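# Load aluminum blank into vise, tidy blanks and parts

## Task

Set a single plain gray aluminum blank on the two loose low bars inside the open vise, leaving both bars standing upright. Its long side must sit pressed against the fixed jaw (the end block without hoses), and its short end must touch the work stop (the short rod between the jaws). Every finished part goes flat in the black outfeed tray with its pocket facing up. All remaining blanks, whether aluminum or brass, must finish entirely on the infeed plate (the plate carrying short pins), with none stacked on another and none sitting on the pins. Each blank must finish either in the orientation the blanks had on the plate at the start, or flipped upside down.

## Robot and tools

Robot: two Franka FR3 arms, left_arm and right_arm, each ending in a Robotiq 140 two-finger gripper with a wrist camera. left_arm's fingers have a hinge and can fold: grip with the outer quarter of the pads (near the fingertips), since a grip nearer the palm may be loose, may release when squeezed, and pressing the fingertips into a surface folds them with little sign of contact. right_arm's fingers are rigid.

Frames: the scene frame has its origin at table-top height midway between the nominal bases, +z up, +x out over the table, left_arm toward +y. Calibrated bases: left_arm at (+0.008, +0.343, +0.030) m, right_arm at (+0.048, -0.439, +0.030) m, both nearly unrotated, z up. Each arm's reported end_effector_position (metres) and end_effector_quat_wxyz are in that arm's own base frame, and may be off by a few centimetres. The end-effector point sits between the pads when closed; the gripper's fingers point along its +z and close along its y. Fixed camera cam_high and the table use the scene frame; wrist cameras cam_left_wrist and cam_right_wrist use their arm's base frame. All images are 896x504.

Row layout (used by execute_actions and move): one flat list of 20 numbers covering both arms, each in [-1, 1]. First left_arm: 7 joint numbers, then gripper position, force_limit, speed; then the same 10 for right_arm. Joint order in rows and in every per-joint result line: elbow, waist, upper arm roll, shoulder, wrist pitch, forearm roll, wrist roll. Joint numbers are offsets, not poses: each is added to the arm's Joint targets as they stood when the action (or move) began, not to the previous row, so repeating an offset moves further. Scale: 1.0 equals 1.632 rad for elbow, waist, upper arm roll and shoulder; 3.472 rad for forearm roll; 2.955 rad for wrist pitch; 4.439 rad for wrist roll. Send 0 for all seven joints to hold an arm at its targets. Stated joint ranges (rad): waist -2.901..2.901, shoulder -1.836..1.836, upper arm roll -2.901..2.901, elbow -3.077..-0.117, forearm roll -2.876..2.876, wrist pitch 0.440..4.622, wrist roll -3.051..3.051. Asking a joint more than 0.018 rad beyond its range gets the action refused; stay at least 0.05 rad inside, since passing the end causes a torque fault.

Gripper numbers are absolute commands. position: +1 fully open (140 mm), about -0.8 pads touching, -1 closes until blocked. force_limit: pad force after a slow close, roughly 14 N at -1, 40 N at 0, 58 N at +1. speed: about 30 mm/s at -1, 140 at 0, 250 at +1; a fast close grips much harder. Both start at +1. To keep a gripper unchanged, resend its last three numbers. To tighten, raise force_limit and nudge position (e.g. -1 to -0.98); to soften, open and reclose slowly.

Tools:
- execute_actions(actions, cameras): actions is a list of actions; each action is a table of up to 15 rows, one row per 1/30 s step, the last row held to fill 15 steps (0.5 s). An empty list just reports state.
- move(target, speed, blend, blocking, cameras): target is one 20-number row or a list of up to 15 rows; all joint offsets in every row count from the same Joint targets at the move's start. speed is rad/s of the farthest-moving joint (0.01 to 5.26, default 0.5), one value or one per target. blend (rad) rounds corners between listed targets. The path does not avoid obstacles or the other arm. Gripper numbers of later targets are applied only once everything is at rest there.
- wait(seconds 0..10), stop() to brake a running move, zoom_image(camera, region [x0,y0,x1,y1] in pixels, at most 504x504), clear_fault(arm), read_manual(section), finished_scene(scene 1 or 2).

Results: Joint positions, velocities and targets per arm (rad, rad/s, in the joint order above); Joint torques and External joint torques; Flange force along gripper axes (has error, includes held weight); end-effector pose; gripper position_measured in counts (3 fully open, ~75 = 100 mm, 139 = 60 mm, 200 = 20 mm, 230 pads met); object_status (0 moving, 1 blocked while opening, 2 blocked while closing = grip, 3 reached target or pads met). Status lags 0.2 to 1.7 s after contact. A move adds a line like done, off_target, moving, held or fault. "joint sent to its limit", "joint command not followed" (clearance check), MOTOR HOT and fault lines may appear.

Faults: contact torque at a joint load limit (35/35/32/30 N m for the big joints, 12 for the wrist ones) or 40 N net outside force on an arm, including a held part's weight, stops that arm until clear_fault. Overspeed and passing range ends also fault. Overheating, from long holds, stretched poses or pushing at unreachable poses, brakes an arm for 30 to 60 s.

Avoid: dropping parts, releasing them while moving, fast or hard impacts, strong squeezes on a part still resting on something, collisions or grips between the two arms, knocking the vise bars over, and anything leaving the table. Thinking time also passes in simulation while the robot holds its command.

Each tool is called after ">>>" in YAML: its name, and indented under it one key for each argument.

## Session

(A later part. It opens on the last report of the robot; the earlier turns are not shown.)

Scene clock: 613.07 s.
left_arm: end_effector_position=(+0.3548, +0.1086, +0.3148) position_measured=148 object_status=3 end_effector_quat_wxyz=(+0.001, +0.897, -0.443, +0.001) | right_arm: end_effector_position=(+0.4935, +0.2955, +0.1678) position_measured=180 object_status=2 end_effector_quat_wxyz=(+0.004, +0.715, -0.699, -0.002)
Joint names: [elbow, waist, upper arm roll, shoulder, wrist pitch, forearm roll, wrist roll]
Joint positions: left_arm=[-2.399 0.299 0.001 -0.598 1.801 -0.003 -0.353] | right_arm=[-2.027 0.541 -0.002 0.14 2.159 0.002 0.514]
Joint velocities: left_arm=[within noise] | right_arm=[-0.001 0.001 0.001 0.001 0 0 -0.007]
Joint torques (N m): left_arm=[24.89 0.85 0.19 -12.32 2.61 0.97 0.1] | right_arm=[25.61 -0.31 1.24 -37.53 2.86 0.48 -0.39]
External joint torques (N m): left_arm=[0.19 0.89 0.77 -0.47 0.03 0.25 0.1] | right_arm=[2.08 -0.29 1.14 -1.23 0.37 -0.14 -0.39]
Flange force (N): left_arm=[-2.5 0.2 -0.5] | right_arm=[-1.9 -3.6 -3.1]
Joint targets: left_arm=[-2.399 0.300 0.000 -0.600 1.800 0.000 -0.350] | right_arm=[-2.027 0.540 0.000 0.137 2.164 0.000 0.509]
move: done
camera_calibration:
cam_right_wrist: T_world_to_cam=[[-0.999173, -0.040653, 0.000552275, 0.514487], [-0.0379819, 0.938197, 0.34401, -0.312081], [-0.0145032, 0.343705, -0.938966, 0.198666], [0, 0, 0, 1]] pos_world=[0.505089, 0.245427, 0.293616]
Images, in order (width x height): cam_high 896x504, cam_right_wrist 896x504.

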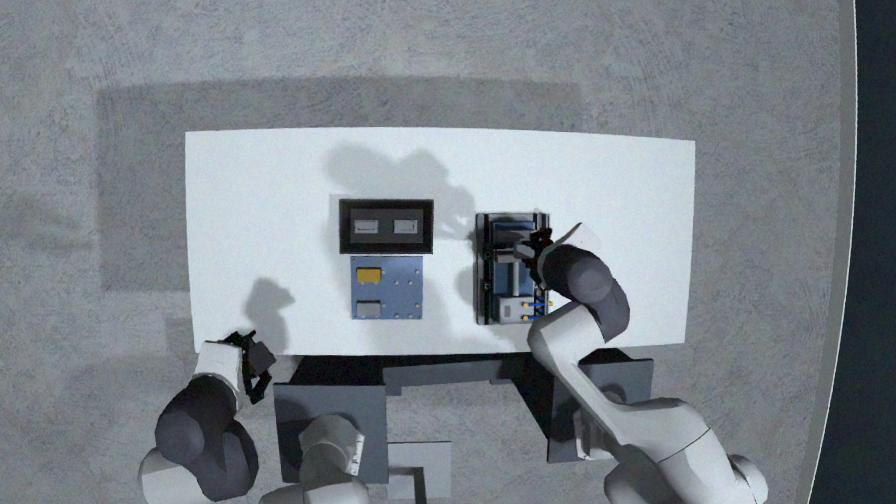

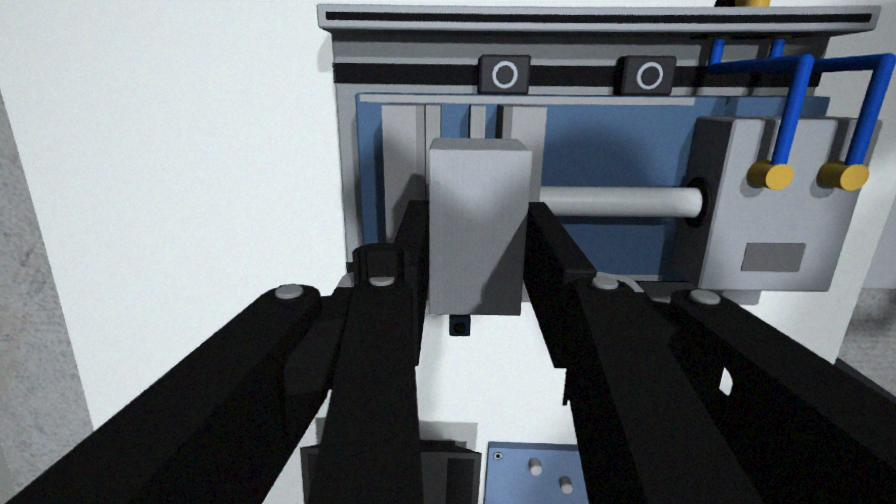

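>>> move:
  target: [0, 0, 0, 0, 0, 0, 0, -0.15, -0.5, -1, -0.0286, 0, 0, 0.0355, 0.0354, 0, 0, -1, -0.5, -1]
  speed: 0.12
  cameras: ["cam_right_wrist", "cam_high"]

>>> zoom_image:
  camera: "cam_right_wrist"
  region: [320, 70, 640, 370]

>>> zoom_image:
  camera: "cam_high"
  region: [470, 205, 560, 295]

Scene clock: 619.60 s.
left_arm: end_effector_position=(+0.3548, +0.1086, +0.3148) position_measured=148 object_status=3 end_effector_quat_wxyz=(+0.001, +0.897, -0.443, +0.001) | right_arm: end_effector_position=(+0.4935, +0.2954, +0.1238) position_measured=180 object_status=2 end_effector_quat_wxyz=(+0.003, +0.716, -0.698, -0.002)
Joint names: [elbow, waist, upper arm roll, shoulder, wrist pitch, forearm roll, wrist roll]
Joint positions: left_arm=[-2.399 0.299 0.001 -0.598 1.801 -0.003 -0.353] | right_arm=[-2.074 0.541 -0.002 0.196 2.262 0.002 0.512]
Joint velocities: left_arm=[within noise] | right_arm=[0.001 0.001 0 -0.001 0.004 0.001 0]
Joint torques (N m): left_arm=[24.86 0.9 0.23 -12.28 2.64 0.98 0.11] | right_arm=[24.81 -0.33 1.21 -37.94 2.89 0.48 -0.19]
External joint torques (N m): left_arm=[0.08 0.91 0.78 -0.33 0.04 0.25 0.11] | right_arm=[2.17 -0.32 1.06 -0.68 0.42 -0.09 -0.19]
Flange force (N): left_arm=[-2.5 0.0 -0.1] | right_arm=[-3.0 -5.2 -1.9]
Joint targets: left_arm=[-2.399 0.300 0.000 -0.600 1.800 0.000 -0.350] | right_arm=[-2.074 0.540 0.000 0.195 2.269 0.000 0.509]
move: done
camera_calibration:
cam_right_wrist: T_world_to_cam=[[-0.999094, -0.0425629, -0.000357599, 0.515064], [-0.0400837, 0.938007, 0.344291, -0.295819], [-0.0143186, 0.343994, -0.938863, 0.157195], [0, 0, 0, 1]] pos_world=[0.504991, 0.245329, 0.249616]
Images, in order (width x height): cam_high 896x504, cam_right_wrist 896x504.

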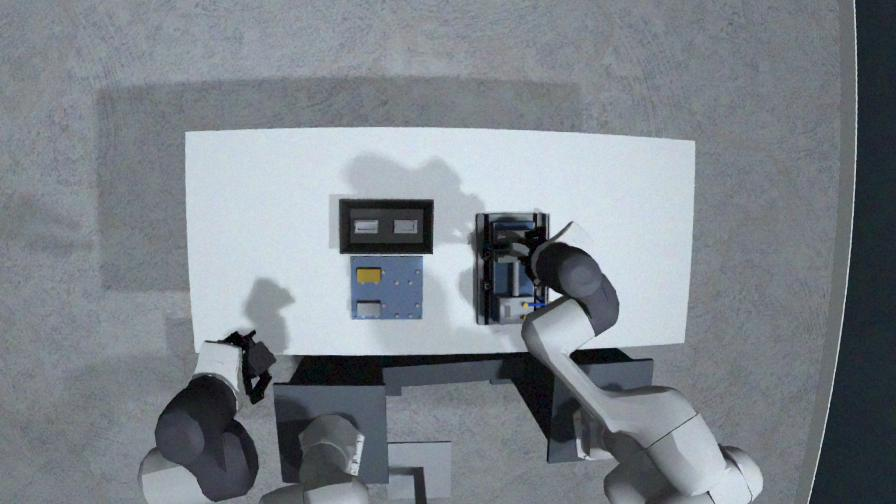

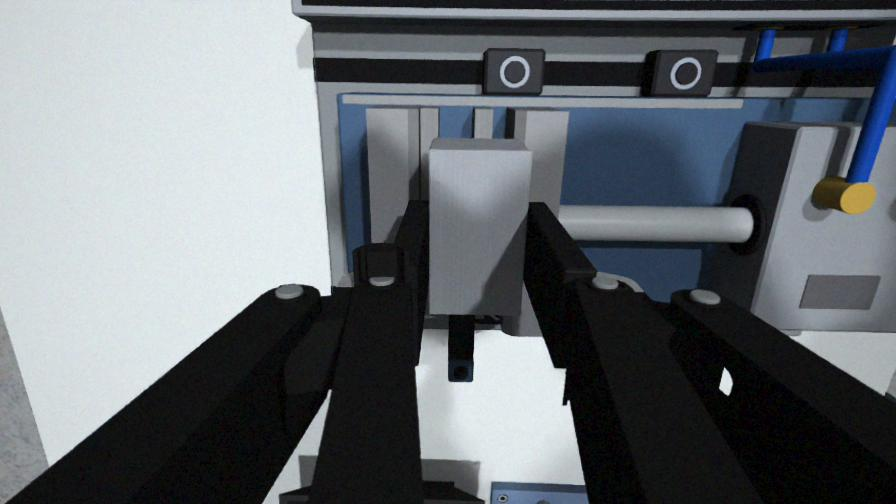

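Scaled by 1.575 from the camera's 896x504 image, which has a finer 1280x720 frame.

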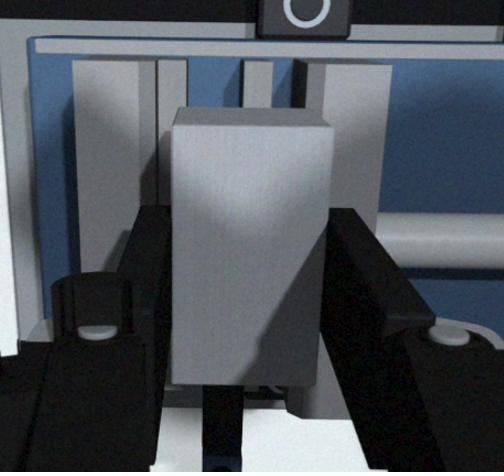

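Scaled by 5.600 from the camera's 896x504 image, which has a finer 1280x720 frame.

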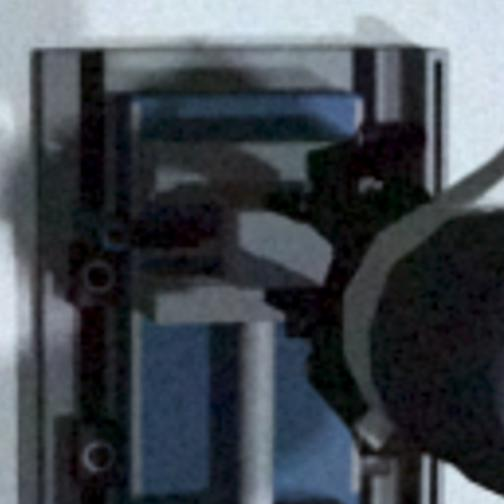

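>>> execute_actions:
  actions:
    - [[0, 0, 0, 0, 0, 0, 0, -0.15, -0.5, -1, -0.001, 0, 0, 0.0018, 0.0016, 0, 0, -1, -0.5, -1], [0, 0, 0, 0, 0, 0, 0, -0.15, -0.5, -1, -0.002, 0, 0, 0.0036, 0.0031, 0, 0, -1, -0.5, -1], [0, 0, 0, 0, 0, 0, 0, -0.15, -0.5, -1, -0.003, 0, 0, 0.0054, 0.0047, 0, 0, -1, -0.5, -1], [0, 0, 0, 0, 0, 0, 0, -0.15, -0.5, -1, -0.004, 0, 0, 0.0072, 0.0062, 0, 0, -1, -0.5, -1], [0, 0, 0, 0, 0, 0, 0, -0.15, -0.5, -1, -0.005, 0, 0, 0.009, 0.0078, 0, 0, -1, -0.5, -1], [0, 0, 0, 0, 0, 0, 0, -0.15, -0.5, -1, -0.006, 0, 0, 0.0108, 0.0093, 0, 0, -1, -0.5, -1]]
    - [[0, 0, 0, 0, 0, 0, 0, -0.15, -0.5, -1, -0.0009, 0, 0, 0.0019, 0.0015, 0, 0, -1, -0.5, -1]]
    - [[0, 0, 0, 0, 0, 0, 0, -0.15, -0.5, -1, -0.0009, 0, 0, 0.0019, 0.0015, 0, 0, -1, -0.5, -1]]
  cameras: ["cam_right_wrist"]

Scene clock: 636.67 s.
left_arm: end_effector_position=(+0.3547, +0.1086, +0.3148) position_measured=148 object_status=3 end_effector_quat_wxyz=(+0.001, +0.897, -0.443, +0.001) | right_arm: end_effector_position=(+0.4943, +0.2956, +0.1087) position_measured=180 object_status=2 end_effector_quat_wxyz=(+0.002, +0.716, -0.698, -0.001)
Joint names: [elbow, waist, upper arm roll, shoulder, wrist pitch, forearm roll, wrist roll]
Joint positions: left_arm=[-2.399 0.299 0.001 -0.598 1.801 -0.003 -0.353] | right_arm=[-2.086 0.54 -0.002 0.219 2.3 0.002 0.512]
Joint velocities: within noise
Joint torques (N m): left_arm=[24.9 0.87 0.15 -12.28 2.63 0.97 0.13] | right_arm=[24.23 -0.32 1.14 -37.67 2.81 0.56 -0.2]
External joint torques (N m): left_arm=[0.1 0.87 0.68 -0.3 0.04 0.23 0.13] | right_arm=[1.87 -0.41 0.88 0.05 0.32 0.01 -0.2]
External joint torques at the end of the 1st action: left_arm=[0.18 0.93 0.77 -0.4 0.06 0.24 0.09] | right_arm=[1.6 -0.19 1.07 0.13 0.25 -0.03 -0.24]
External joint torques at the end of the 2nd action: left_arm=[0.18 0.85 0.71 -0.4 0.04 0.24 0.11] | right_arm=[1.69 -0.3 0.93 0.07 0.3 -0.03 -0.16]
Flange force (N): left_arm=[-2.3 -0.1 -0.2] | right_arm=[-3.2 -6.1 -0.6]
Flange force at the end of the 1st action (N): left_arm=[-2.4 0.0 -0.3] | right_arm=[-3.1 -5.3 -0.5]
Flange force at the end of the 2nd action (N): left_arm=[-2.3 0.0 -0.4] | right_arm=[-3.1 -5.5 -0.5]
Joint targets: left_arm=[-2.399 0.300 0.000 -0.600 1.800 0.000 -0.350] | right_arm=[-2.086 0.540 0.000 0.219 2.305 0.000 0.509]
Step readings (joint positions of left_arm | right_arm; steps 1 to 15: 1st action; 16 to 30: 2nd action; 31 to 45: 3rd action):
0: [-2.399 0.299 0.001 -0.598 1.801 -0.003 -0.353] | [-2.074 0.541 -0.002 0.196 2.264 0.002 0.512]
1: [-2.399 0.299 0.001 -0.598 1.801 -0.003 -0.353] | [-2.074 0.541 -0.002 0.196 2.264 0.002 0.512]
2: [-2.399 0.299 0.001 -0.598 1.801 -0.003 -0.353] | [-2.074 0.541 -0.002 0.196 2.265 0.002 0.512]
4: [-2.399 0.299 0.001 -0.598 1.801 -0.003 -0.353] | [-2.075 0.541 -0.002 0.199 2.269 0.002 0.512]
8: [-2.399 0.299 0.001 -0.598 1.801 -0.003 -0.353] | [-2.079 0.540 -0.002 0.207 2.281 0.002 0.512]
15: [-2.399 0.299 0.001 -0.598 1.801 -0.003 -0.353] | [-2.083 0.540 -0.002 0.212 2.290 0.002 0.512]
16: [-2.399 0.299 0.001 -0.598 1.801 -0.003 -0.353] | [-2.083 0.540 -0.002 0.213 2.290 0.002 0.512]
17: [-2.399 0.299 0.001 -0.598 1.801 -0.003 -0.353] | [-2.083 0.540 -0.002 0.213 2.291 0.002 0.512]
19: [-2.399 0.299 0.001 -0.598 1.801 -0.003 -0.353] | [-2.084 0.540 -0.002 0.214 2.293 0.002 0.512]
23: [-2.399 0.299 0.001 -0.598 1.801 -0.003 -0.353] | [-2.084 0.540 -0.002 0.216 2.295 0.002 0.512]
30: [-2.399 0.299 0.001 -0.598 1.801 -0.003 -0.353] | [-2.084 0.540 -0.002 0.216 2.295 0.002 0.512]
31: [-2.399 0.299 0.001 -0.598 1.801 -0.003 -0.353] | [-2.085 0.540 -0.002 0.216 2.296 0.002 0.512]
32: [-2.399 0.299 0.001 -0.598 1.801 -0.003 -0.353] | [-2.085 0.540 -0.002 0.216 2.296 0.002 0.512]
34: [-2.399 0.299 0.001 -0.598 1.801 -0.003 -0.353] | [-2.085 0.540 -0.002 0.218 2.298 0.002 0.512]
38: [-2.399 0.299 0.001 -0.598 1.801 -0.003 -0.353] | [-2.086 0.540 -0.002 0.219 2.299 0.002 0.512]
45: [-2.399 0.299 0.001 -0.598 1.801 -0.003 -0.353] | [-2.086 0.540 -0.002 0.219 2.300 0.002 0.512]
camera_calibration:
cam_right_wrist: T_world_to_cam=[[-0.999091, -0.0425392, -0.00283602, 0.516253], [-0.0409028, 0.937646, 0.345177, -0.290402], [-0.0120244, 0.344979, -0.938533, 0.141513], [0, 0, 0, 1]] pos_world=[0.505607, 0.245436, 0.234519]
Images, in order (width x height): cam_right_wrist 896x504.

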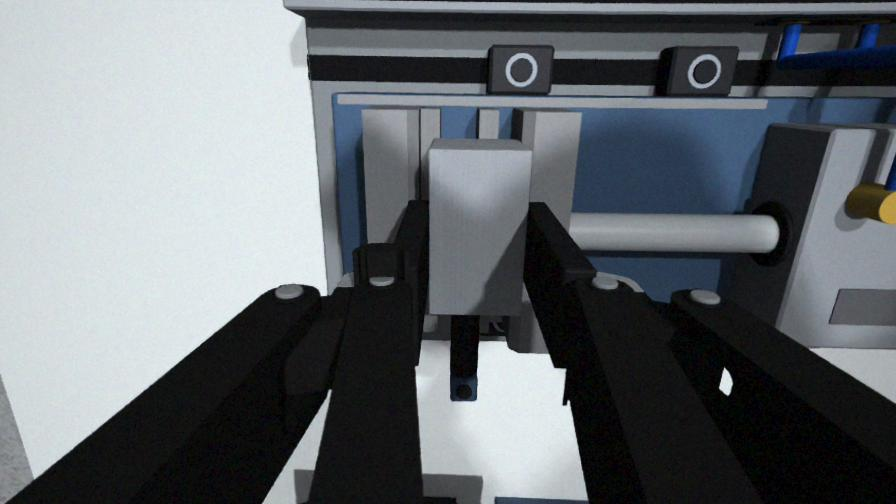

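>>> execute_actions:
  actions:
    - [[0, 0, 0, 0, 0, 0, 0, -0.15, -0.5, -1, -0.0007, 0, 0, 0.0014, 0.00115, 0, 0, -1, -0.5, -1]]
    - [[0, 0, 0, 0, 0, 0, 0, -0.15, -0.5, -1, -0.0007, 0, 0, 0.0014, 0.00115, 0, 0, -1, -0.5, -1]]
    - [[0, 0, 0, 0, 0, 0, 0, -0.15, -0.5, -1, -0.0007, 0, 0, 0.0014, 0.00115, 0, 0, -1, -0.5, -1]]
  cameras: ["cam_right_wrist"]

Scene clock: 641.60 s.
left_arm: end_effector_position=(+0.3547, +0.1086, +0.3148) position_measured=148 object_status=3 end_effector_quat_wxyz=(+0.001, +0.897, -0.443, +0.001) | right_arm: end_effector_position=(+0.4951, +0.2961, +0.1065) position_measured=180 object_status=2 end_effector_quat_wxyz=(+0.001, +0.716, -0.698, -0.001)
Joint names: [elbow, waist, upper arm roll, shoulder, wrist pitch, forearm roll, wrist roll]
Joint positions: left_arm=[-2.399 0.299 0.001 -0.598 1.801 -0.003 -0.353] | right_arm=[-2.088 0.54 -0.002 0.222 2.309 0.002 0.512]
Joint velocities: within noise
Joint torques (N m): left_arm=[24.88 0.87 0.16 -12.28 2.63 0.96 0.1] | right_arm=[23.15 -0.31 1.17 -35.8 3.07 0.54 -0.19]
External joint torques (N m): left_arm=[0.16 0.88 0.7 -0.42 0.05 0.24 0.1] | right_arm=[0.87 -0.4 0.91 1.97 0.58 -0.01 -0.19]
External joint torques at the end of the 1st action: left_arm=[0.16 0.93 0.81 -0.38 0.06 0.25 0.13] | right_arm=[1.68 -0.25 1 0.17 0.26 0 -0.17]
External joint torques at the end of the 2nd action: left_arm=[0.23 0.88 0.75 -0.38 0.05 0.25 0.1] | right_arm=[1.22 -0.42 0.91 0.89 0.44 -0.01 -0.25]
Flange force (N): left_arm=[-2.3 0.1 -0.3] | right_arm=[-3.7 -7.0 3.7]
Flange force at the end of the 1st action (N): left_arm=[-2.6 -0.1 -0.3] | right_arm=[-3.3 -5.7 -0.4]
Flange force at the end of the 2nd action (N): left_arm=[-2.3 -0.2 -0.5] | right_arm=[-2.9 -5.8 1.5]
Joint targets: left_arm=[-2.399 0.300 0.000 -0.600 1.800 0.000 -0.350] | right_arm=[-2.090 0.540 0.000 0.225 2.315 0.000 0.509]
Step readings (joint positions of left_arm | right_arm; steps 1 to 15: 1st action; 16 to 30: 2nd action; 31 to 45: 3rd action):
0: [-2.399 0.299 0.001 -0.598 1.801 -0.003 -0.353] | [-2.086 0.540 -0.002 0.219 2.300 0.002 0.512]
1: [-2.399 0.299 0.001 -0.598 1.801 -0.003 -0.353] | [-2.086 0.540 -0.002 0.219 2.301 0.002 0.512]
2: [-2.399 0.299 0.001 -0.598 1.801 -0.003 -0.353] | [-2.086 0.540 -0.002 0.219 2.301 0.002 0.512]
4: [-2.399 0.299 0.001 -0.598 1.801 -0.003 -0.353] | [-2.087 0.540 -0.002 0.220 2.302 0.002 0.512]
8: [-2.399 0.299 0.001 -0.598 1.801 -0.003 -0.353] | [-2.087 0.540 -0.002 0.221 2.303 0.002 0.512]
15: [-2.399 0.299 0.001 -0.598 1.801 -0.003 -0.353] | [-2.087 0.540 -0.002 0.221 2.303 0.002 0.512]
16: [-2.399 0.299 0.001 -0.598 1.801 -0.003 -0.353] | [-2.087 0.540 -0.002 0.221 2.303 0.002 0.512]
17: [-2.399 0.299 0.001 -0.598 1.801 -0.003 -0.353] | [-2.087 0.540 -0.002 0.221 2.304 0.002 0.512]
19: [-2.399 0.299 0.001 -0.598 1.801 -0.003 -0.353] | [-2.088 0.540 -0.002 0.222 2.305 0.002 0.512]
23: [-2.399 0.299 0.001 -0.598 1.801 -0.003 -0.353] | [-2.088 0.540 -0.002 0.222 2.305 0.002 0.512]
30: [-2.399 0.299 0.001 -0.598 1.801 -0.003 -0.353] | [-2.088 0.540 -0.002 0.222 2.306 0.002 0.512]
31: [-2.399 0.299 0.001 -0.598 1.801 -0.003 -0.353] | [-2.088 0.540 -0.002 0.222 2.306 0.002 0.512]
32: [-2.399 0.299 0.001 -0.598 1.801 -0.003 -0.353] | [-2.088 0.540 -0.002 0.222 2.306 0.002 0.512]
34: [-2.399 0.299 0.001 -0.598 1.801 -0.003 -0.353] | [-2.088 0.540 -0.002 0.222 2.307 0.002 0.512]
38: [-2.399 0.299 0.001 -0.598 1.801 -0.003 -0.353] | [-2.088 0.540 -0.002 0.222 2.308 0.002 0.512]
45: [-2.399 0.299 0.001 -0.598 1.801 -0.003 -0.353] | [-2.088 0.540 -0.002 0.222 2.308 0.002 0.512]
camera_calibration:
cam_right_wrist: T_world_to_cam=[[-0.999075, -0.0426605, -0.00549399, 0.517316], [-0.0419204, 0.937124, 0.346469, -0.289575], [-0.00963196, 0.346378, -0.938045, 0.137682], [0, 0, 0, 1]] pos_world=[0.506024, 0.245746, 0.232323]
Images, in order (width x height): cam_right_wrist 896x504.

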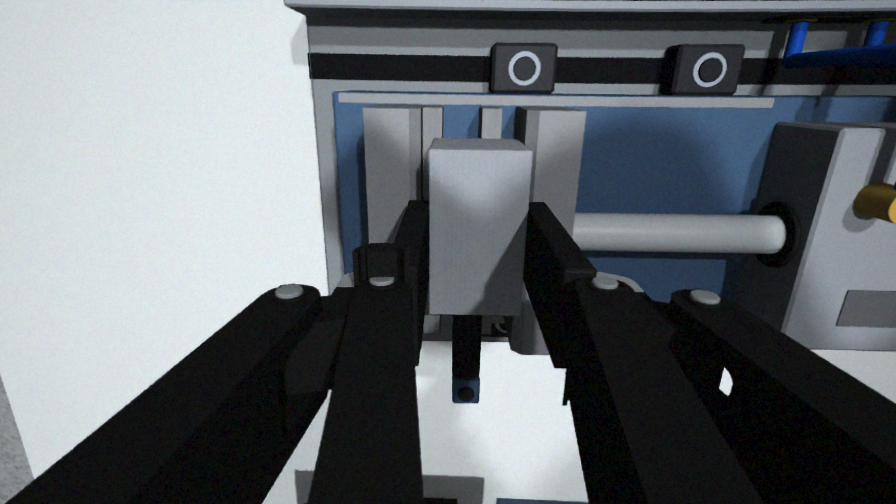

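>>> execute_actions:
  actions:
    - [[0, 0, 0, 0, 0, 0, 0, -0.15, -0.5, -1, 0.001, 0, 0, -0.0021, -0.0017, 0, 0, -1, -0.5, -1], [0, 0, 0, 0, 0, 0, 0, -0.15, -0.5, -1, 0.002, 0, 0, -0.0042, -0.0035, 0, 0, -1, -0.5, -1]]
    - [[0, 0, 0, 0, 0, 0, 0, -0.15, -0.5, -1, 0.0012, 0.0009, 0, 0.0008, -0.0002, 0, 0.0003, -1, -0.5, -1], [0, 0, 0, 0, 0, 0, 0, -0.15, -0.5, -1, 0.0024, 0.0018, 0, 0.0017, -0.0004, 0, 0.0007, -1, -0.5, -1]]
    - [[0, 0, 0, 0, 0, 0, 0, -0.15, -0.5, -1, 0.0012, 0.0009, 0, 0.0008, -0.0002, 0, 0.0003, -1, -0.5, -1], [0, 0, 0, 0, 0, 0, 0, -0.15, -0.5, -1, 0.0024, 0.0018, 0, 0.0017, -0.0004, 0, 0.0007, -1, -0.5, -1]]
    - [[0, 0, 0, 0, 0, 0, 0, -0.15, -0.5, -1, 0.0012, 0.0009, 0, 0.0008, -0.0002, 0, 0.0003, -1, -0.5, -1]]
  cameras: ["cam_right_wrist"]

Scene clock: 656.03 s.
left_arm: end_effector_position=(+0.3547, +0.1086, +0.3148) position_measured=148 object_status=3 end_effector_quat_wxyz=(+0.001, +0.897, -0.443, +0.001) | right_arm: end_effector_position=(+0.4954, +0.3000, +0.1077) position_measured=180 object_status=2 end_effector_quat_wxyz=(+0.000, +0.717, -0.697, -0.001)
Joint names: [elbow, waist, upper arm roll, shoulder, wrist pitch, forearm roll, wrist roll]
Joint positions: left_arm=[-2.399 0.299 0.001 -0.598 1.801 -0.003 -0.353] | right_arm=[-2.08 0.546 -0.002 0.226 2.305 0.002 0.514]
Joint velocities: within noise
Joint torques (N m): left_arm=[24.91 0.84 0.14 -12.26 2.64 0.97 0.08] | right_arm=[25.04 0.08 1.11 -38.01 2.39 0.54 0.15]
External joint torques (N m): left_arm=[0.19 0.86 0.68 -0.38 0.05 0.25 0.08] | right_arm=[2.57 -0.08 0.78 0.07 -0.14 -0.01 0.14]
External joint torques at the end of the 1st action: left_arm=[0.27 0.83 0.68 -0.48 0.07 0.23 0.08] | right_arm=[2.17 -0.25 1.02 -0.9 -0.15 -0.01 -0.2]
External joint torques at the end of the 2nd action: left_arm=[0.24 0.84 0.73 -0.41 0.06 0.23 0.08] | right_arm=[2.56 0.18 0.9 -0.13 -0.1 0 -0.06]
External joint torques at the end of the 3rd action: left_arm=[0.25 0.86 0.71 -0.44 0.07 0.24 0.13] | right_arm=[2.85 0.04 0.77 -0.08 -0.12 0 0.09]
Flange force (N): left_arm=[-2.2 0.0 -0.4] | right_arm=[-5.6 -8.6 -2.1]
Flange force at the end of the 1st action (N): left_arm=[-2.2 0.1 -0.5] | right_arm=[-3.0 -5.3 -3.3]
Flange force at the end of the 2nd action (N): left_arm=[-2.2 -0.1 -0.5] | right_arm=[-5.2 -8.0 -2.3]
Flange force at the end of the 3rd action (N): left_arm=[-2.3 0.0 -0.5] | right_arm=[-5.9 -9.1 -2.5]
Joint targets: left_arm=[-2.399 0.300 0.000 -0.600 1.800 0.000 -0.350] | right_arm=[-2.077 0.547 0.000 0.225 2.302 0.000 0.517]
Step readings (joint positions of left_arm | right_arm; steps 1 to 15: 1st action; 16 to 30: 2nd action; 31 to 45: 3rd action; 46 to 60: 4th action):
0: [-2.399 0.299 0.001 -0.598 1.801 -0.003 -0.353] | [-2.088 0.540 -0.002 0.222 2.309 0.002 0.512]
1: [-2.399 0.299 0.001 -0.598 1.801 -0.003 -0.353] | [-2.088 0.540 -0.002 0.222 2.309 0.002 0.512]
2: [-2.399 0.299 0.001 -0.598 1.801 -0.003 -0.353] | [-2.088 0.540 -0.002 0.222 2.309 0.002 0.512]
4: [-2.399 0.299 0.001 -0.598 1.801 -0.003 -0.353] | [-2.088 0.540 -0.002 0.222 2.308 0.002 0.512]
8: [-2.399 0.299 0.001 -0.598 1.801 -0.003 -0.353] | [-2.088 0.540 -0.002 0.222 2.308 0.002 0.512]
15: [-2.399 0.299 0.001 -0.598 1.801 -0.003 -0.353] | [-2.088 0.540 -0.002 0.222 2.308 0.002 0.512]
16: [-2.399 0.299 0.001 -0.598 1.801 -0.003 -0.353] | [-2.088 0.540 -0.002 0.222 2.308 0.002 0.512]
17: [-2.399 0.299 0.001 -0.598 1.801 -0.003 -0.353] | [-2.088 0.540 -0.002 0.222 2.308 0.002 0.512]
19: [-2.399 0.299 0.001 -0.598 1.801 -0.003 -0.353] | [-2.087 0.541 -0.002 0.222 2.307 0.002 0.512]
23: [-2.399 0.299 0.001 -0.598 1.801 -0.003 -0.353] | [-2.086 0.541 -0.002 0.222 2.307 0.002 0.512]
30: [-2.399 0.299 0.001 -0.598 1.801 -0.003 -0.353] | [-2.086 0.541 -0.002 0.222 2.307 0.002 0.512]
31: [-2.399 0.299 0.001 -0.598 1.801 -0.003 -0.353] | [-2.086 0.541 -0.002 0.222 2.307 0.002 0.512]
32: [-2.399 0.299 0.001 -0.598 1.801 -0.003 -0.353] | [-2.085 0.542 -0.002 0.222 2.306 0.002 0.512]
34: [-2.399 0.299 0.001 -0.598 1.801 -0.003 -0.353] | [-2.083 0.543 -0.002 0.223 2.306 0.002 0.512]
38: [-2.399 0.299 0.001 -0.598 1.801 -0.003 -0.353] | [-2.082 0.544 -0.002 0.224 2.306 0.002 0.512]
45: [-2.399 0.299 0.001 -0.598 1.801 -0.003 -0.353] | [-2.082 0.544 -0.002 0.224 2.306 0.002 0.512]
46: [-2.399 0.299 0.001 -0.598 1.801 -0.003 -0.353] | [-2.082 0.544 -0.002 0.224 2.305 0.002 0.512]
47: [-2.399 0.299 0.001 -0.598 1.801 -0.003 -0.353] | [-2.081 0.545 -0.002 0.225 2.305 0.002 0.512]
49: [-2.399 0.299 0.001 -0.598 1.801 -0.003 -0.353] | [-2.080 0.545 -0.002 0.225 2.305 0.002 0.513]
53: [-2.399 0.299 0.001 -0.598 1.801 -0.003 -0.353] | [-2.080 0.546 -0.002 0.226 2.305 0.002 0.513]
60: [-2.399 0.299 0.001 -0.598 1.801 -0.003 -0.353] | [-2.080 0.546 -0.002 0.226 2.305 0.002 0.513]
camera_calibration:
cam_right_wrist: T_world_to_cam=[[-0.998884, -0.0467759, -0.00648058, 0.519042], [-0.0461162, 0.936716, 0.34704, -0.291446], [-0.0101626, 0.346951, -0.937828, 0.13757], [0, 0, 0, 1]] pos_world=[0.506421, 0.249551, 0.233524]
Images, in order (width x height): cam_right_wrist 896x504.

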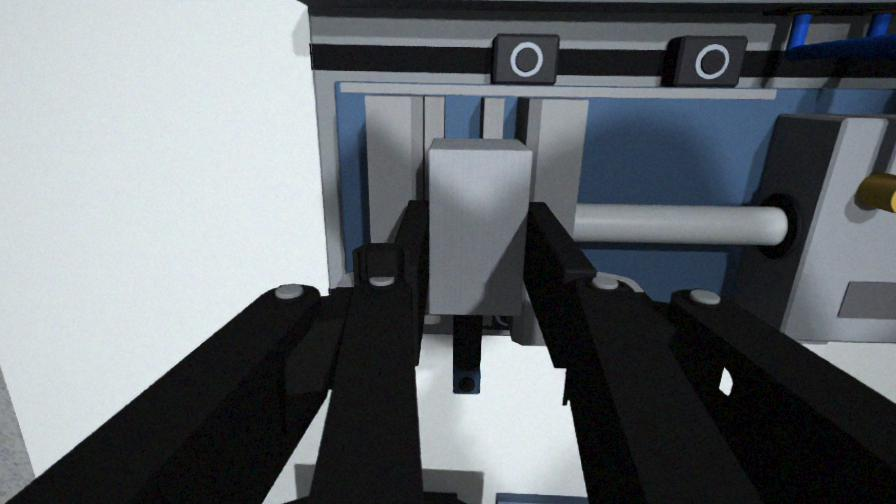

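>>> execute_actions:
  actions: []
  cameras: ["cam_right_wrist"]

Scene clock: 674.50 s.
left_arm: end_effector_position=(+0.3547, +0.1086, +0.3148) position_measured=148 object_status=3 end_effector_quat_wxyz=(+0.001, +0.897, -0.443, +0.001) | right_arm: end_effector_position=(+0.4954, +0.3000, +0.1077) position_measured=180 object_status=2 end_effector_quat_wxyz=(+0.000, +0.717, -0.697, -0.001)
Joint names: [elbow, waist, upper arm roll, shoulder, wrist pitch, forearm roll, wrist roll]
Joint positions: left_arm=[-2.399 0.299 0.001 -0.598 1.801 -0.003 -0.353] | right_arm=[-2.079 0.546 -0.002 0.226 2.304 0.002 0.514]
Joint velocities: within noise
Joint torques (N m): left_arm=[24.88 0.82 0.18 -12.29 2.64 0.96 0.08] | right_arm=[24.9 0.14 1.12 -38.09 2.42 0.55 0.06]
External joint torques (N m): left_arm=[0.2 0.88 0.77 -0.45 0.06 0.24 0.08] | right_arm=[2.44 0.15 0.95 0.01 -0.09 0 0.06]
Flange force (N): left_arm=[-2.4 0.1 -0.4] | right_arm=[-5.4 -7.8 -2.0]
Joint targets: left_arm=[-2.399 0.300 0.000 -0.600 1.800 0.000 -0.350] | right_arm=[-2.077 0.547 0.000 0.225 2.302 0.000 0.517]
Tool commands: left_gripper/position=-0.15 left_gripper/force_limit=-0.5 left_gripper/speed=-1.0 right_gripper/position=-1.0 right_gripper/force_limit=-0.5 right_gripper/speed=-1.0
camera_calibration:
cam_right_wrist: T_world_to_cam=[[-0.998897, -0.0465264, -0.00627926, 0.518943], [-0.0458133, 0.936761, 0.346959, -0.291685], [-0.0102606, 0.346864, -0.937859, 0.137614], [0, 0, 0, 1]] pos_world=[0.50642, 0.24965, 0.233524]
Images, in order (width x height): cam_right_wrist 896x504.

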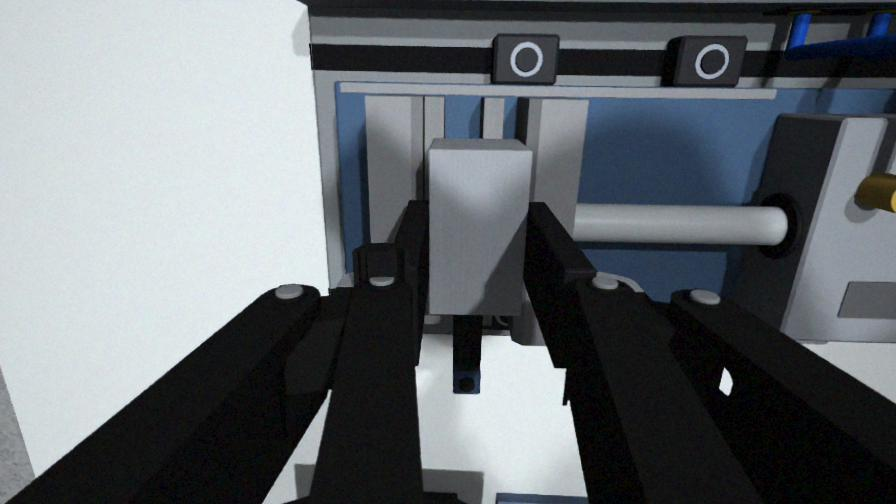

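>>> move:
  target:
    - [0,0,0,0,0,0,0,-0.15,-0.5,-1,0.000447,0,0,-0.000941,-0.000767,0,0,-1,-0.5,-1]
    - [0,0,0,0,0,0,0,-0.15,-0.5,-1,0.001657,0.00091,0,-0.0001,-0.000967,0,0.000335,-1,-0.5,-1]
  speed: 0.05
  cameras: []

>>> move:
  target: [0,0,0,0,0,0,0,-0.15,-0.5,-1,0.00121,0.00091,0,0.000841,-0.0002,0,0.000335,-1,-0.5,-1]
  speed: 0.05
  cameras: []

Scene clock: 680.90 s.
left_arm: end_effector_position=(+0.3547, +0.1086, +0.3148) position_measured=148 object_status=3 end_effector_quat_wxyz=(+0.001, +0.897, -0.443, +0.001) | right_arm: end_effector_position=(+0.4954, +0.3010, +0.1085) position_measured=180 object_status=2 end_effector_quat_wxyz=(+0.000, +0.718, -0.696, -0.001)
Joint names: [elbow, waist, upper arm roll, shoulder, wrist pitch, forearm roll, wrist roll]
Joint positions: left_arm=[-2.399 0.299 0.001 -0.598 1.801 -0.003 -0.353] | right_arm=[-2.077 0.547 -0.002 0.226 2.302 0.002 0.515]
Joint velocities: within noise
Joint torques (N m): left_arm=[24.89 0.86 0.2 -12.28 2.64 0.97 0.13] | right_arm=[25.13 0.12 1.12 -38.26 2.3 0.54 0.08]
External joint torques (N m): left_arm=[0.18 0.92 0.81 -0.42 0.06 0.25 0.13] | right_arm=[2.78 0.15 0.95 -0.29 -0.2 -0.01 0.08]
Flange force (N): left_arm=[-2.6 0.0 -0.3] | right_arm=[-5.8 -8.4 -3.0]
Joint targets: left_arm=[-2.399 0.300 0.000 -0.600 1.800 0.000 -0.350] | right_arm=[-2.074 0.549 0.000 0.225 2.299 0.000 0.518]
move: done
No camera images: "cameras" was empty.

Scene clock: 681.60 s.
left_arm: end_effector_position=(+0.3547, +0.1086, +0.3148) position_measured=148 object_status=3 end_effector_quat_wxyz=(+0.001, +0.897, -0.443, +0.001) | right_arm: end_effector_position=(+0.4954, +0.3020, +0.1087) position_measured=180 object_status=2 end_effector_quat_wxyz=(+0.000, +0.718, -0.697, -0.001)
Joint names: [elbow, waist, upper arm roll, shoulder, wrist pitch, forearm roll, wrist roll]
Joint positions: left_arm=[-2.399 0.299 0.001 -0.598 1.801 -0.003 -0.353] | right_arm=[-2.075 0.549 -0.002 0.227 2.301 0.002 0.516]
Joint velocities: within noise
Joint torques (N m): left_arm=[24.88 0.8 0.25 -12.27 2.63 0.98 0.1] | right_arm=[25.23 0.12 1.1 -38.06 2.36 0.51 0.11]
External joint torques (N m): left_arm=[0.13 0.85 0.84 -0.32 0.05 0.25 0.1] | right_arm=[2.83 0.08 0.88 -0.05 -0.15 -0.04 0.11]
Flange force (N): left_arm=[-2.5 -0.1 -0.2] | right_arm=[-6.1 -9.0 -2.5]
Joint targets: left_arm=[-2.399 0.300 0.000 -0.600 1.800 0.000 -0.350] | right_arm=[-2.072 0.550 0.000 0.227 2.298 0.000 0.520]
move: done
No camera images: "cameras" was empty.

>>> move:
  target: [0,0,0,0,0,0,0,-0.15,-0.5,-1,0.00121,0.00091,0,0.000841,-0.0002,0,0.000335,-1,-0.5,-1]
  speed: 0.05
  cameras: []

>>> move:
  target: [0,0,0,0,0,0,0,-0.15,-0.5,-1,0.00121,0.00091,0,0.000841,-0.0002,0,0.000335,-1,-0.5,-1]
  speed: 0.05
  cameras: []

Scene clock: 685.03 s.
left_arm: end_effector_position=(+0.3547, +0.1086, +0.3148) position_measured=148 object_status=3 end_effector_quat_wxyz=(+0.001, +0.897, -0.443, +0.001) | right_arm: end_effector_position=(+0.4954, +0.3030, +0.1087) position_measured=180 object_status=2 end_effector_quat_wxyz=(+0.000, +0.718, -0.697, -0.001)
Joint names: [elbow, waist, upper arm roll, shoulder, wrist pitch, forearm roll, wrist roll]
Joint positions: left_arm=[-2.399 0.299 0.001 -0.598 1.801 -0.003 -0.353] | right_arm=[-2.073 0.55 -0.002 0.228 2.301 0.002 0.518]
Joint velocities: within noise
Joint torques (N m): left_arm=[24.94 0.86 0.2 -12.29 2.64 0.95 0.09] | right_arm=[24.98 0.23 1.07 -38.07 2.37 0.56 0.08]
External joint torques (N m): left_arm=[0.31 0.87 0.72 -0.5 0.07 0.23 0.09] | right_arm=[2.54 0.3 0.95 0.02 -0.14 0 0.08]
Flange force (N): left_arm=[-2.3 0.0 -0.6] | right_arm=[-5.9 -8.1 -2.2]
Joint targets: left_arm=[-2.399 0.300 0.000 -0.600 1.800 0.000 -0.350] | right_arm=[-2.070 0.552 0.000 0.228 2.298 0.000 0.521]
move: done
No camera images: "cameras" was empty.

Scene clock: 685.73 s.
left_arm: end_effector_position=(+0.3547, +0.1086, +0.3148) position_measured=148 object_status=3 end_effector_quat_wxyz=(+0.001, +0.897, -0.443, +0.001) | right_arm: end_effector_position=(+0.4954, +0.3040, +0.1087) position_measured=180 object_status=2 end_effector_quat_wxyz=(+0.000, +0.718, -0.697, -0.001)
Joint names: [elbow, waist, upper arm roll, shoulder, wrist pitch, forearm roll, wrist roll]
Joint positions: left_arm=[-2.399 0.299 0.001 -0.598 1.801 -0.003 -0.353] | right_arm=[-2.071 0.552 -0.002 0.23 2.3 0.002 0.519]
Joint velocities: within noise
Joint torques (N m): left_arm=[24.88 0.85 0.18 -12.31 2.65 0.96 0.09] | right_arm=[24.86 0.19 1.08 -38.24 2.42 0.55 0.12]
External joint torques (N m): left_arm=[0.17 0.76 0.57 -0.36 0.07 0.22 0.09] | right_arm=[2.37 0.15 0.86 0 -0.09 0 0.12]
Flange force (N): left_arm=[-2.0 0.1 -0.3] | right_arm=[-5.4 -7.5 -2.0]
Joint targets: left_arm=[-2.399 0.300 0.000 -0.600 1.800 0.000 -0.350] | right_arm=[-2.068 0.553 0.000 0.229 2.297 0.000 0.523]
move: done
No camera images: "cameras" was empty.

>>> move:
  target: [0,0,0,0,0,0,0,-0.15,-0.5,-1,0.00121,0.00091,0,0.000841,-0.0002,0,0.000335,-1,-0.5,-1]
  speed: 0.05
  cameras: []

>>> move:
  target: [0,0,0,0,0,0,0,-0.15,-0.5,-1,0.00121,0.00091,0,0.000841,-0.0002,0,0.000335,-1,-0.5,-1]
  speed: 0.05
  cameras: ["cam_right_wrist"]

Scene clock: 689.37 s.
left_arm: end_effector_position=(+0.3547, +0.1086, +0.3148) position_measured=148 object_status=3 end_effector_quat_wxyz=(+0.001, +0.897, -0.443, +0.001) | right_arm: end_effector_position=(+0.4953, +0.3046, +0.1087) position_measured=180 object_status=2 end_effector_quat_wxyz=(+0.000, +0.717, -0.697, -0.001)
Joint names: [elbow, waist, upper arm roll, shoulder, wrist pitch, forearm roll, wrist roll]
Joint positions: left_arm=[-2.399 0.299 0.001 -0.598 1.801 -0.003 -0.353] | right_arm=[-2.069 0.553 -0.002 0.231 2.299 0.002 0.521]
Joint velocities: within noise
Joint torques (N m): left_arm=[24.89 0.82 0.22 -12.23 2.65 0.97 0.08] | right_arm=[25.17 0.54 1.37 -38.13 2.46 0.54 0.04]
External joint torques (N m): left_arm=[0.2 0.87 0.8 -0.35 0.07 0.24 0.08] | right_arm=[2.75 0.66 1.29 0.08 -0.04 -0.01 0.04]
Flange force (N): left_arm=[-2.3 -0.2 -0.3] | right_arm=[-6.8 -8.6 -2.0]
Joint targets: left_arm=[-2.399 0.300 0.000 -0.600 1.800 0.000 -0.350] | right_arm=[-2.066 0.555 0.000 0.231 2.297 0.000 0.524]
move: done
No camera images: "cameras" was empty.

Scene clock: 690.07 s.
left_arm: end_effector_position=(+0.3547, +0.1086, +0.3148) position_measured=148 object_status=3 end_effector_quat_wxyz=(+0.001, +0.897, -0.443, +0.001) | right_arm: end_effector_position=(+0.4953, +0.3047, +0.1086) position_measured=180 object_status=2 end_effector_quat_wxyz=(+0.001, +0.717, -0.697, -0.001)
Joint names: [elbow, waist, upper arm roll, shoulder, wrist pitch, forearm roll, wrist roll]
Joint positions: left_arm=[-2.399 0.299 0.001 -0.598 1.801 -0.003 -0.353] | right_arm=[-2.068 0.553 -0.002 0.232 2.297 0.001 0.522]
Joint velocities: within noise
Joint torques (N m): left_arm=[24.91 0.86 0.2 -12.27 2.65 0.96 0.11] | right_arm=[25.52 1.47 2.28 -38.02 2.65 0.62 0.11]
External joint torques (N m): left_arm=[0.23 0.85 0.71 -0.38 0.07 0.23 0.11] | right_arm=[2.92 1.53 2.14 0.4 0.13 0.06 0.11]
Flange force (N): left_arm=[-2.2 -0.2 -0.4] | right_arm=[-8.9 -8.9 -1.3]
Joint targets: left_arm=[-2.399 0.300 0.000 -0.600 1.800 0.000 -0.350] | right_arm=[-2.064 0.556 0.000 0.232 2.296 0.000 0.526]
move: done
camera_calibration:
cam_right_wrist: T_world_to_cam=[[-0.998976, -0.044984, -0.00492741, 0.518497], [-0.0439092, 0.937207, 0.345998, -0.297339], [-0.0109464, 0.34586, -0.938222, 0.137481], [0, 0, 0, 1]] pos_world=[0.506415, 0.254443, 0.234421]
Images, in order (width x height): cam_right_wrist 896x504.

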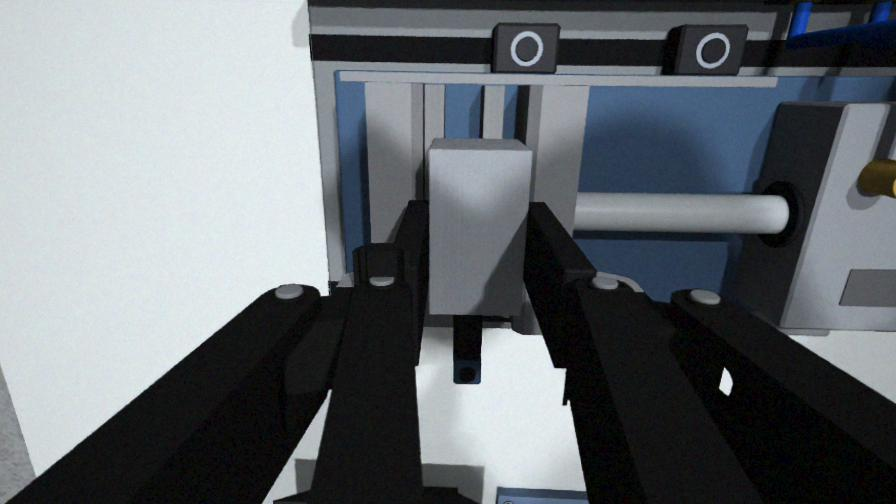

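>>> move:
  target:
    - [0,0,0,0,0,0,0,-0.15,-0.5,-1,-0.00121,-0.00091,0,-0.000841,0.0002,0,-0.000335,-1,-0.5,-1]
    - [0,0,0,0,0,0,0,-0.15,-0.5,-1,0.00081,-0.001456,0,0.000559,-0.00014,0,-0.000535,-1,-0.5,-1]
  speed: 0.05
  cameras: []

>>> move:
  target: [0,0,0,0,0,0,0,-0.15,-0.5,-1,0.00202,-0.000546,0,0.0014,-0.00034,0,-0.0002,-1,-0.5,-1]
  speed: 0.05
  cameras: []

Scene clock: 694.57 s.
left_arm: end_effector_position=(+0.3547, +0.1086, +0.3148) position_measured=148 object_status=3 end_effector_quat_wxyz=(+0.001, +0.897, -0.443, +0.001) | right_arm: end_effector_position=(+0.4954, +0.3047, +0.1084) position_measured=180 object_status=2 end_effector_quat_wxyz=(+0.002, +0.717, -0.697, -0.001)
Joint names: [elbow, waist, upper arm roll, shoulder, wrist pitch, forearm roll, wrist roll]
Joint positions: left_arm=[-2.399 0.299 0.001 -0.598 1.801 -0.003 -0.353] | right_arm=[-2.067 0.553 -0.002 0.233 2.296 0.001 0.523]
Joint velocities: within noise
Joint torques (N m): left_arm=[24.87 0.82 0.19 -12.31 2.65 0.97 0.1] | right_arm=[25.63 0.9 2.31 -38.18 2.7 0.65 0]
External joint torques (N m): left_arm=[0.16 0.82 0.71 -0.44 0.06 0.24 0.1] | right_arm=[3.16 1.12 2.32 0.13 0.2 0.1 0]
Flange force (N): left_arm=[-2.3 0.2 -0.3] | right_arm=[-8.5 -9.3 -1.7]
Joint targets: left_arm=[-2.399 0.300 0.000 -0.600 1.800 0.000 -0.350] | right_arm=[-2.063 0.554 0.000 0.233 2.296 0.000 0.523]
move: done
No camera images: "cameras" was empty.

Scene clock: 695.27 s.
left_arm: end_effector_position=(+0.3547, +0.1086, +0.3148) position_measured=148 object_status=3 end_effector_quat_wxyz=(+0.001, +0.897, -0.443, +0.001) | right_arm: end_effector_position=(+0.4956, +0.3048, +0.1080) position_measured=180 object_status=2 end_effector_quat_wxyz=(+0.002, +0.717, -0.697, -0.001)
Joint names: [elbow, waist, upper arm roll, shoulder, wrist pitch, forearm roll, wrist roll]
Joint positions: left_arm=[-2.399 0.299 0.001 -0.598 1.801 -0.003 -0.353] | right_arm=[-2.064 0.553 -0.002 0.235 2.294 0.001 0.523]
Joint velocities: within noise
Joint torques (N m): left_arm=[24.95 0.84 0.2 -12.28 2.64 0.97 0.11] | right_arm=[25.35 0.52 2.29 -38.2 2.87 0.7 -0.15]
External joint torques (N m): left_arm=[0.26 0.84 0.71 -0.43 0.06 0.24 0.11] | right_arm=[2.85 0.49 2.08 0.28 0.37 0.14 -0.15]
Flange force (N): left_arm=[-2.3 -0.1 -0.5] | right_arm=[-7.0 -9.0 -0.9]
Joint targets: left_arm=[-2.399 0.300 0.000 -0.600 1.800 0.000 -0.350] | right_arm=[-2.060 0.553 0.000 0.235 2.295 0.000 0.522]
move: done
No camera images: "cameras" was empty.

>>> move:
  target: [0,0,0,0,0,0,0,-0.15,-0.5,-1,0.002244,-0.000546,0,0.00093,-0.00072,0,-0.0002,-1,-0.5,-1]
  speed: 0.05
  cameras: []

>>> move:
  target: [0,0,0,0,0,0,0,-0.15,-0.5,-1,0.00202,-0.000546,0,0.0014,-0.00034,0,-0.0002,-1,-0.5,-1]
  speed: 0.05
  cameras: ["cam_right_wrist"]

Scene clock: 702.40 s.
left_arm: end_effector_position=(+0.3547, +0.1086, +0.3148) position_measured=148 object_status=3 end_effector_quat_wxyz=(+0.001, +0.897, -0.443, +0.001) | right_arm: end_effector_position=(+0.4960, +0.3048, +0.1079) position_measured=180 object_status=2 end_effector_quat_wxyz=(+0.003, +0.717, -0.697, -0.001)
Joint names: [elbow, waist, upper arm roll, shoulder, wrist pitch, forearm roll, wrist roll]
Joint positions: left_arm=[-2.399 0.299 0.001 -0.598 1.801 -0.003 -0.353] | right_arm=[-2.06 0.553 -0.002 0.238 2.291 0.001 0.523]
Joint velocities: within noise
Joint torques (N m): left_arm=[24.87 0.84 0.22 -12.26 2.65 0.97 0.11] | right_arm=[26.36 0.08 1.83 -38.86 2.98 0.69 -0.17]
External joint torques (N m): left_arm=[0.17 0.87 0.77 -0.45 0.06 0.25 0.11] | right_arm=[3.84 0.21 1.76 -0.32 0.47 0.13 -0.17]
Flange force (N): left_arm=[-2.5 0.2 -0.3] | right_arm=[-7.6 -11.1 -2.3]
Joint targets: left_arm=[-2.399 0.300 0.000 -0.600 1.800 0.000 -0.350] | right_arm=[-2.056 0.552 0.000 0.237 2.292 0.000 0.522]
move: done
No camera images: "cameras" was empty.

Scene clock: 703.10 s.
left_arm: end_effector_position=(+0.3547, +0.1086, +0.3148) position_measured=148 object_status=3 end_effector_quat_wxyz=(+0.001, +0.897, -0.443, +0.001) | right_arm: end_effector_position=(+0.4969, +0.3049, +0.1078) position_measured=180 object_status=2 end_effector_quat_wxyz=(+0.003, +0.716, -0.698, -0.001)
Joint names: [elbow, waist, upper arm roll, shoulder, wrist pitch, forearm roll, wrist roll]
Joint positions: left_arm=[-2.399 0.299 0.001 -0.598 1.801 -0.003 -0.353] | right_arm=[-2.057 0.552 -0.002 0.24 2.29 0.001 0.523]
Joint velocities: within noise
Joint torques (N m): left_arm=[24.91 0.86 0.23 -12.23 2.65 0.97 0.07] | right_arm=[26.07 0.05 1.88 -38.89 2.89 0.7 -0.18]
External joint torques (N m): left_arm=[0.24 0.88 0.78 -0.45 0.07 0.24 0.07] | right_arm=[3.62 0.07 1.7 -0.42 0.4 0.14 -0.18]
Flange force (N): left_arm=[-2.4 0.0 -0.4] | right_arm=[-6.9 -10.4 -2.5]
Joint targets: left_arm=[-2.399 0.300 0.000 -0.600 1.800 0.000 -0.350] | right_arm=[-2.053 0.551 0.000 0.239 2.291 0.000 0.521]
move: done
camera_calibration:
cam_right_wrist: T_world_to_cam=[[-0.999049, -0.0435847, -0.00134169, 0.519331], [-0.0413881, 0.938114, 0.343845, -0.298376], [-0.0137278, 0.343574, -0.939025, 0.138892], [0, 0, 0, 1]] pos_world=[0.508395, 0.254826, 0.233715]
Images, in order (width x height): cam_right_wrist 896x504.

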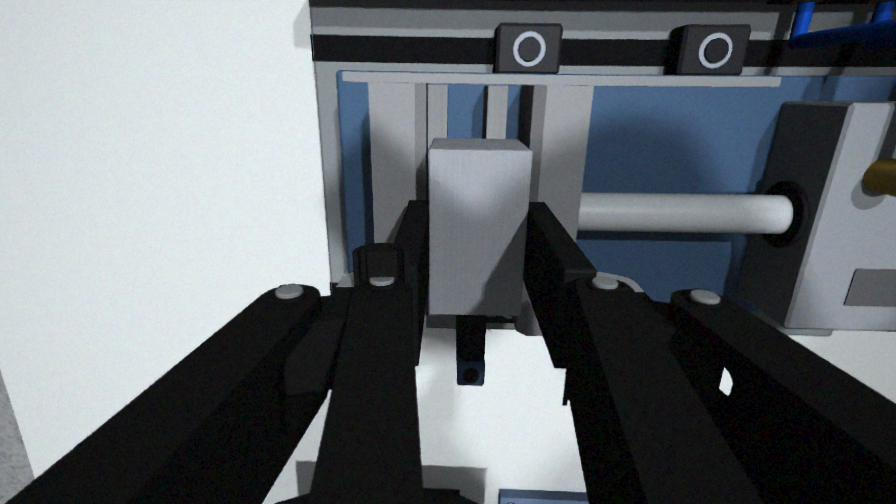

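>>> zoom_image:
  camera: "cam_right_wrist"
  region: [320, 60, 640, 400]

Scaled by 1.482 from the camera's 896x504 image, which has a finer 1280x720 frame.

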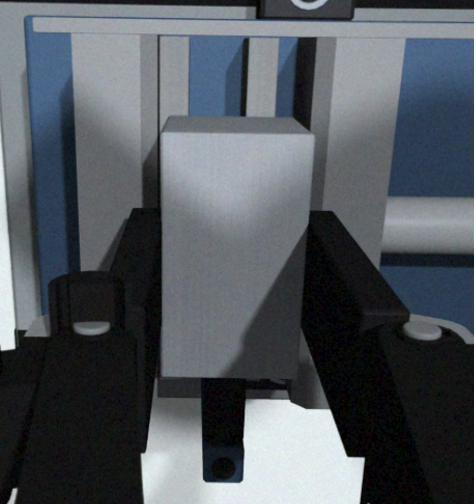

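>>> move:
  target: [0,0,0,0,0,0,0,-0.15,-0.5,-1,0.00202,-0.000546,0,0.0014,-0.00034,0,-0.0002,-1,-0.5,-1]
  speed: 0.05
  cameras: []

>>> move:
  target: [0,0,0,0,0,0,0,-0.15,-0.5,-1,0.00202,-0.000546,0,0.0014,-0.00034,0,-0.0002,-1,-0.5,-1]
  speed: 0.05
  cameras: []

Scene clock: 708.30 s.
left_arm: end_effector_position=(+0.3547, +0.1086, +0.3148) position_measured=148 object_status=3 end_effector_quat_wxyz=(+0.001, +0.897, -0.443, +0.001) | right_arm: end_effector_position=(+0.4979, +0.3049, +0.1078) position_measured=180 object_status=2 end_effector_quat_wxyz=(+0.003, +0.716, -0.698, -0.001)
Joint names: [elbow, waist, upper arm roll, shoulder, wrist pitch, forearm roll, wrist roll]
Joint positions: left_arm=[-2.399 0.299 0.001 -0.598 1.801 -0.003 -0.353] | right_arm=[-2.054 0.551 -0.002 0.242 2.29 0.001 0.523]
Joint velocities: within noise
Joint torques (N m): left_arm=[24.88 0.83 0.26 -12.24 2.65 0.95 0.1] | right_arm=[25.88 -0.07 1.81 -39 2.85 0.72 -0.2]
External joint torques (N m): left_arm=[0.17 0.92 0.89 -0.31 0.07 0.23 0.1] | right_arm=[3.42 -0.09 1.6 -0.45 0.36 0.16 -0.2]
Flange force (N): left_arm=[-2.5 -0.3 -0.3] | right_arm=[-6.2 -9.8 -2.5]
Joint targets: left_arm=[-2.399 0.300 0.000 -0.600 1.800 0.000 -0.350] | right_arm=[-2.049 0.550 0.000 0.241 2.290 0.000 0.520]
move: done
No camera images: "cameras" was empty.

Scene clock: 709.00 s.
left_arm: end_effector_position=(+0.3547, +0.1086, +0.3148) position_measured=148 object_status=3 end_effector_quat_wxyz=(+0.001, +0.897, -0.443, +0.001) | right_arm: end_effector_position=(+0.4989, +0.3049, +0.1078) position_measured=180 object_status=2 end_effector_quat_wxyz=(+0.003, +0.716, -0.698, -0.001)
Joint names: [elbow, waist, upper arm roll, shoulder, wrist pitch, forearm roll, wrist roll]
Joint positions: left_arm=[-2.399 0.299 0.001 -0.598 1.801 -0.003 -0.353] | right_arm=[-2.051 0.55 -0.002 0.245 2.289 0.001 0.522]
Joint velocities: within noise
Joint torques (N m): left_arm=[24.92 0.83 0.22 -12.29 2.65 0.96 0.08] | right_arm=[26.08 -0.04 1.72 -38.92 2.89 0.72 -0.2]
External joint torques (N m): left_arm=[0.24 0.85 0.76 -0.46 0.07 0.24 0.08] | right_arm=[3.57 -0.14 1.43 -0.26 0.39 0.16 -0.2]
Flange force (N): left_arm=[-2.3 0.0 -0.5] | right_arm=[-6.6 -10.9 -2.2]
Joint targets: left_arm=[-2.399 0.300 0.000 -0.600 1.800 0.000 -0.350] | right_arm=[-2.046 0.550 0.000 0.244 2.289 0.000 0.519]
move: done
No camera images: "cameras" was empty.

>>> move:
  target: [0,0,0,0,0,0,0,-0.15,-0.5,-1,0.00202,-0.000546,0,0.0014,-0.00034,0,-0.0002,-1,-0.5,-1]
  speed: 0.05
  cameras: []

>>> move:
  target: [0,0,0,0,0,0,0,-0.15,-0.5,-1,0.00202,-0.000546,0,0.0014,-0.00034,0,-0.0002,-1,-0.5,-1]
  speed: 0.05
  cameras: ["cam_right_wrist"]

Scene clock: 712.43 s.
left_arm: end_effector_position=(+0.3547, +0.1086, +0.3148) position_measured=148 object_status=3 end_effector_quat_wxyz=(+0.001, +0.897, -0.443, +0.001) | right_arm: end_effector_position=(+0.4994, +0.3050, +0.1078) position_measured=180 object_status=2 end_effector_quat_wxyz=(+0.004, +0.716, -0.698, -0.001)
Joint names: [elbow, waist, upper arm roll, shoulder, wrist pitch, forearm roll, wrist roll]
Joint positions: left_arm=[-2.399 0.299 0.001 -0.598 1.801 -0.003 -0.353] | right_arm=[-2.047 0.55 -0.002 0.247 2.286 0.001 0.522]
Joint velocities: within noise
Joint torques (N m): left_arm=[24.85 0.81 0.25 -12.3 2.65 0.96 0.09] | right_arm=[26.56 -0.34 1.39 -39.02 3.01 0.67 -0.3]
External joint torques (N m): left_arm=[0.19 0.82 0.8 -0.47 0.07 0.23 0.08] | right_arm=[3.96 -0.46 1.08 -0.15 0.5 0.11 -0.3]
Flange force (N): left_arm=[-2.4 0.2 -0.3] | right_arm=[-6.8 -12.7 -2.1]
Joint targets: left_arm=[-2.399 0.300 0.000 -0.600 1.800 0.000 -0.350] | right_arm=[-2.043 0.549 0.000 0.246 2.288 0.000 0.518]
move: done
No camera images: "cameras" was empty.

Scene clock: 713.13 s.
left_arm: end_effector_position=(+0.3547, +0.1086, +0.3148) position_measured=148 object_status=3 end_effector_quat_wxyz=(+0.001, +0.897, -0.443, +0.001) | right_arm: end_effector_position=(+0.4995, +0.3050, +0.1077) position_measured=180 object_status=2 end_effector_quat_wxyz=(+0.005, +0.716, -0.698, -0.001)
Joint names: [elbow, waist, upper arm roll, shoulder, wrist pitch, forearm roll, wrist roll]
Joint positions: left_arm=[-2.399 0.299 0.001 -0.598 1.801 -0.003 -0.353] | right_arm=[-2.044 0.55 -0.002 0.249 2.283 0.001 0.521]
Joint velocities: within noise
Joint torques (N m): left_arm=[24.92 0.82 0.23 -12.23 2.64 0.96 0.12] | right_arm=[26.05 -0.89 1.09 -38.83 3.33 0.43 -0.32]
External joint torques (N m): left_arm=[0.31 0.85 0.79 -0.48 0.08 0.24 0.12] | right_arm=[3.56 -0.88 0.9 -0.06 0.84 -0.12 -0.32]
Flange force (N): left_arm=[-2.4 -0.1 -0.6] | right_arm=[-5.5 -11.5 -0.9]
Joint targets: left_arm=[-2.399 0.300 0.000 -0.600 1.800 0.000 -0.350] | right_arm=[-2.039 0.548 0.000 0.248 2.287 0.000 0.517]
move: done
camera_calibration:
cam_right_wrist: T_world_to_cam=[[-0.999072, -0.0430673, 0.00113495, 0.521531], [-0.040073, 0.938638, 0.342568, -0.299095], [-0.0158188, 0.342204, -0.939492, 0.140228], [0, 0, 0, 1]] pos_world=[0.51128, 0.255216, 0.233612]
Images, in order (width x height): cam_right_wrist 896x504.

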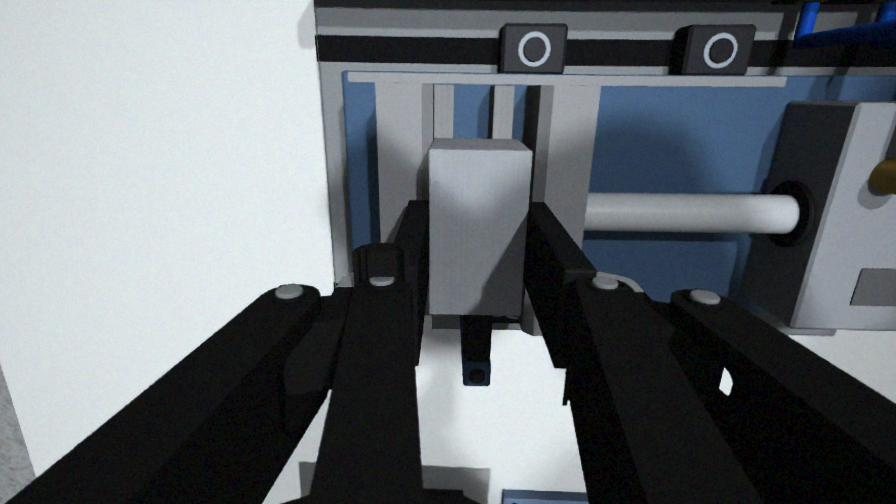

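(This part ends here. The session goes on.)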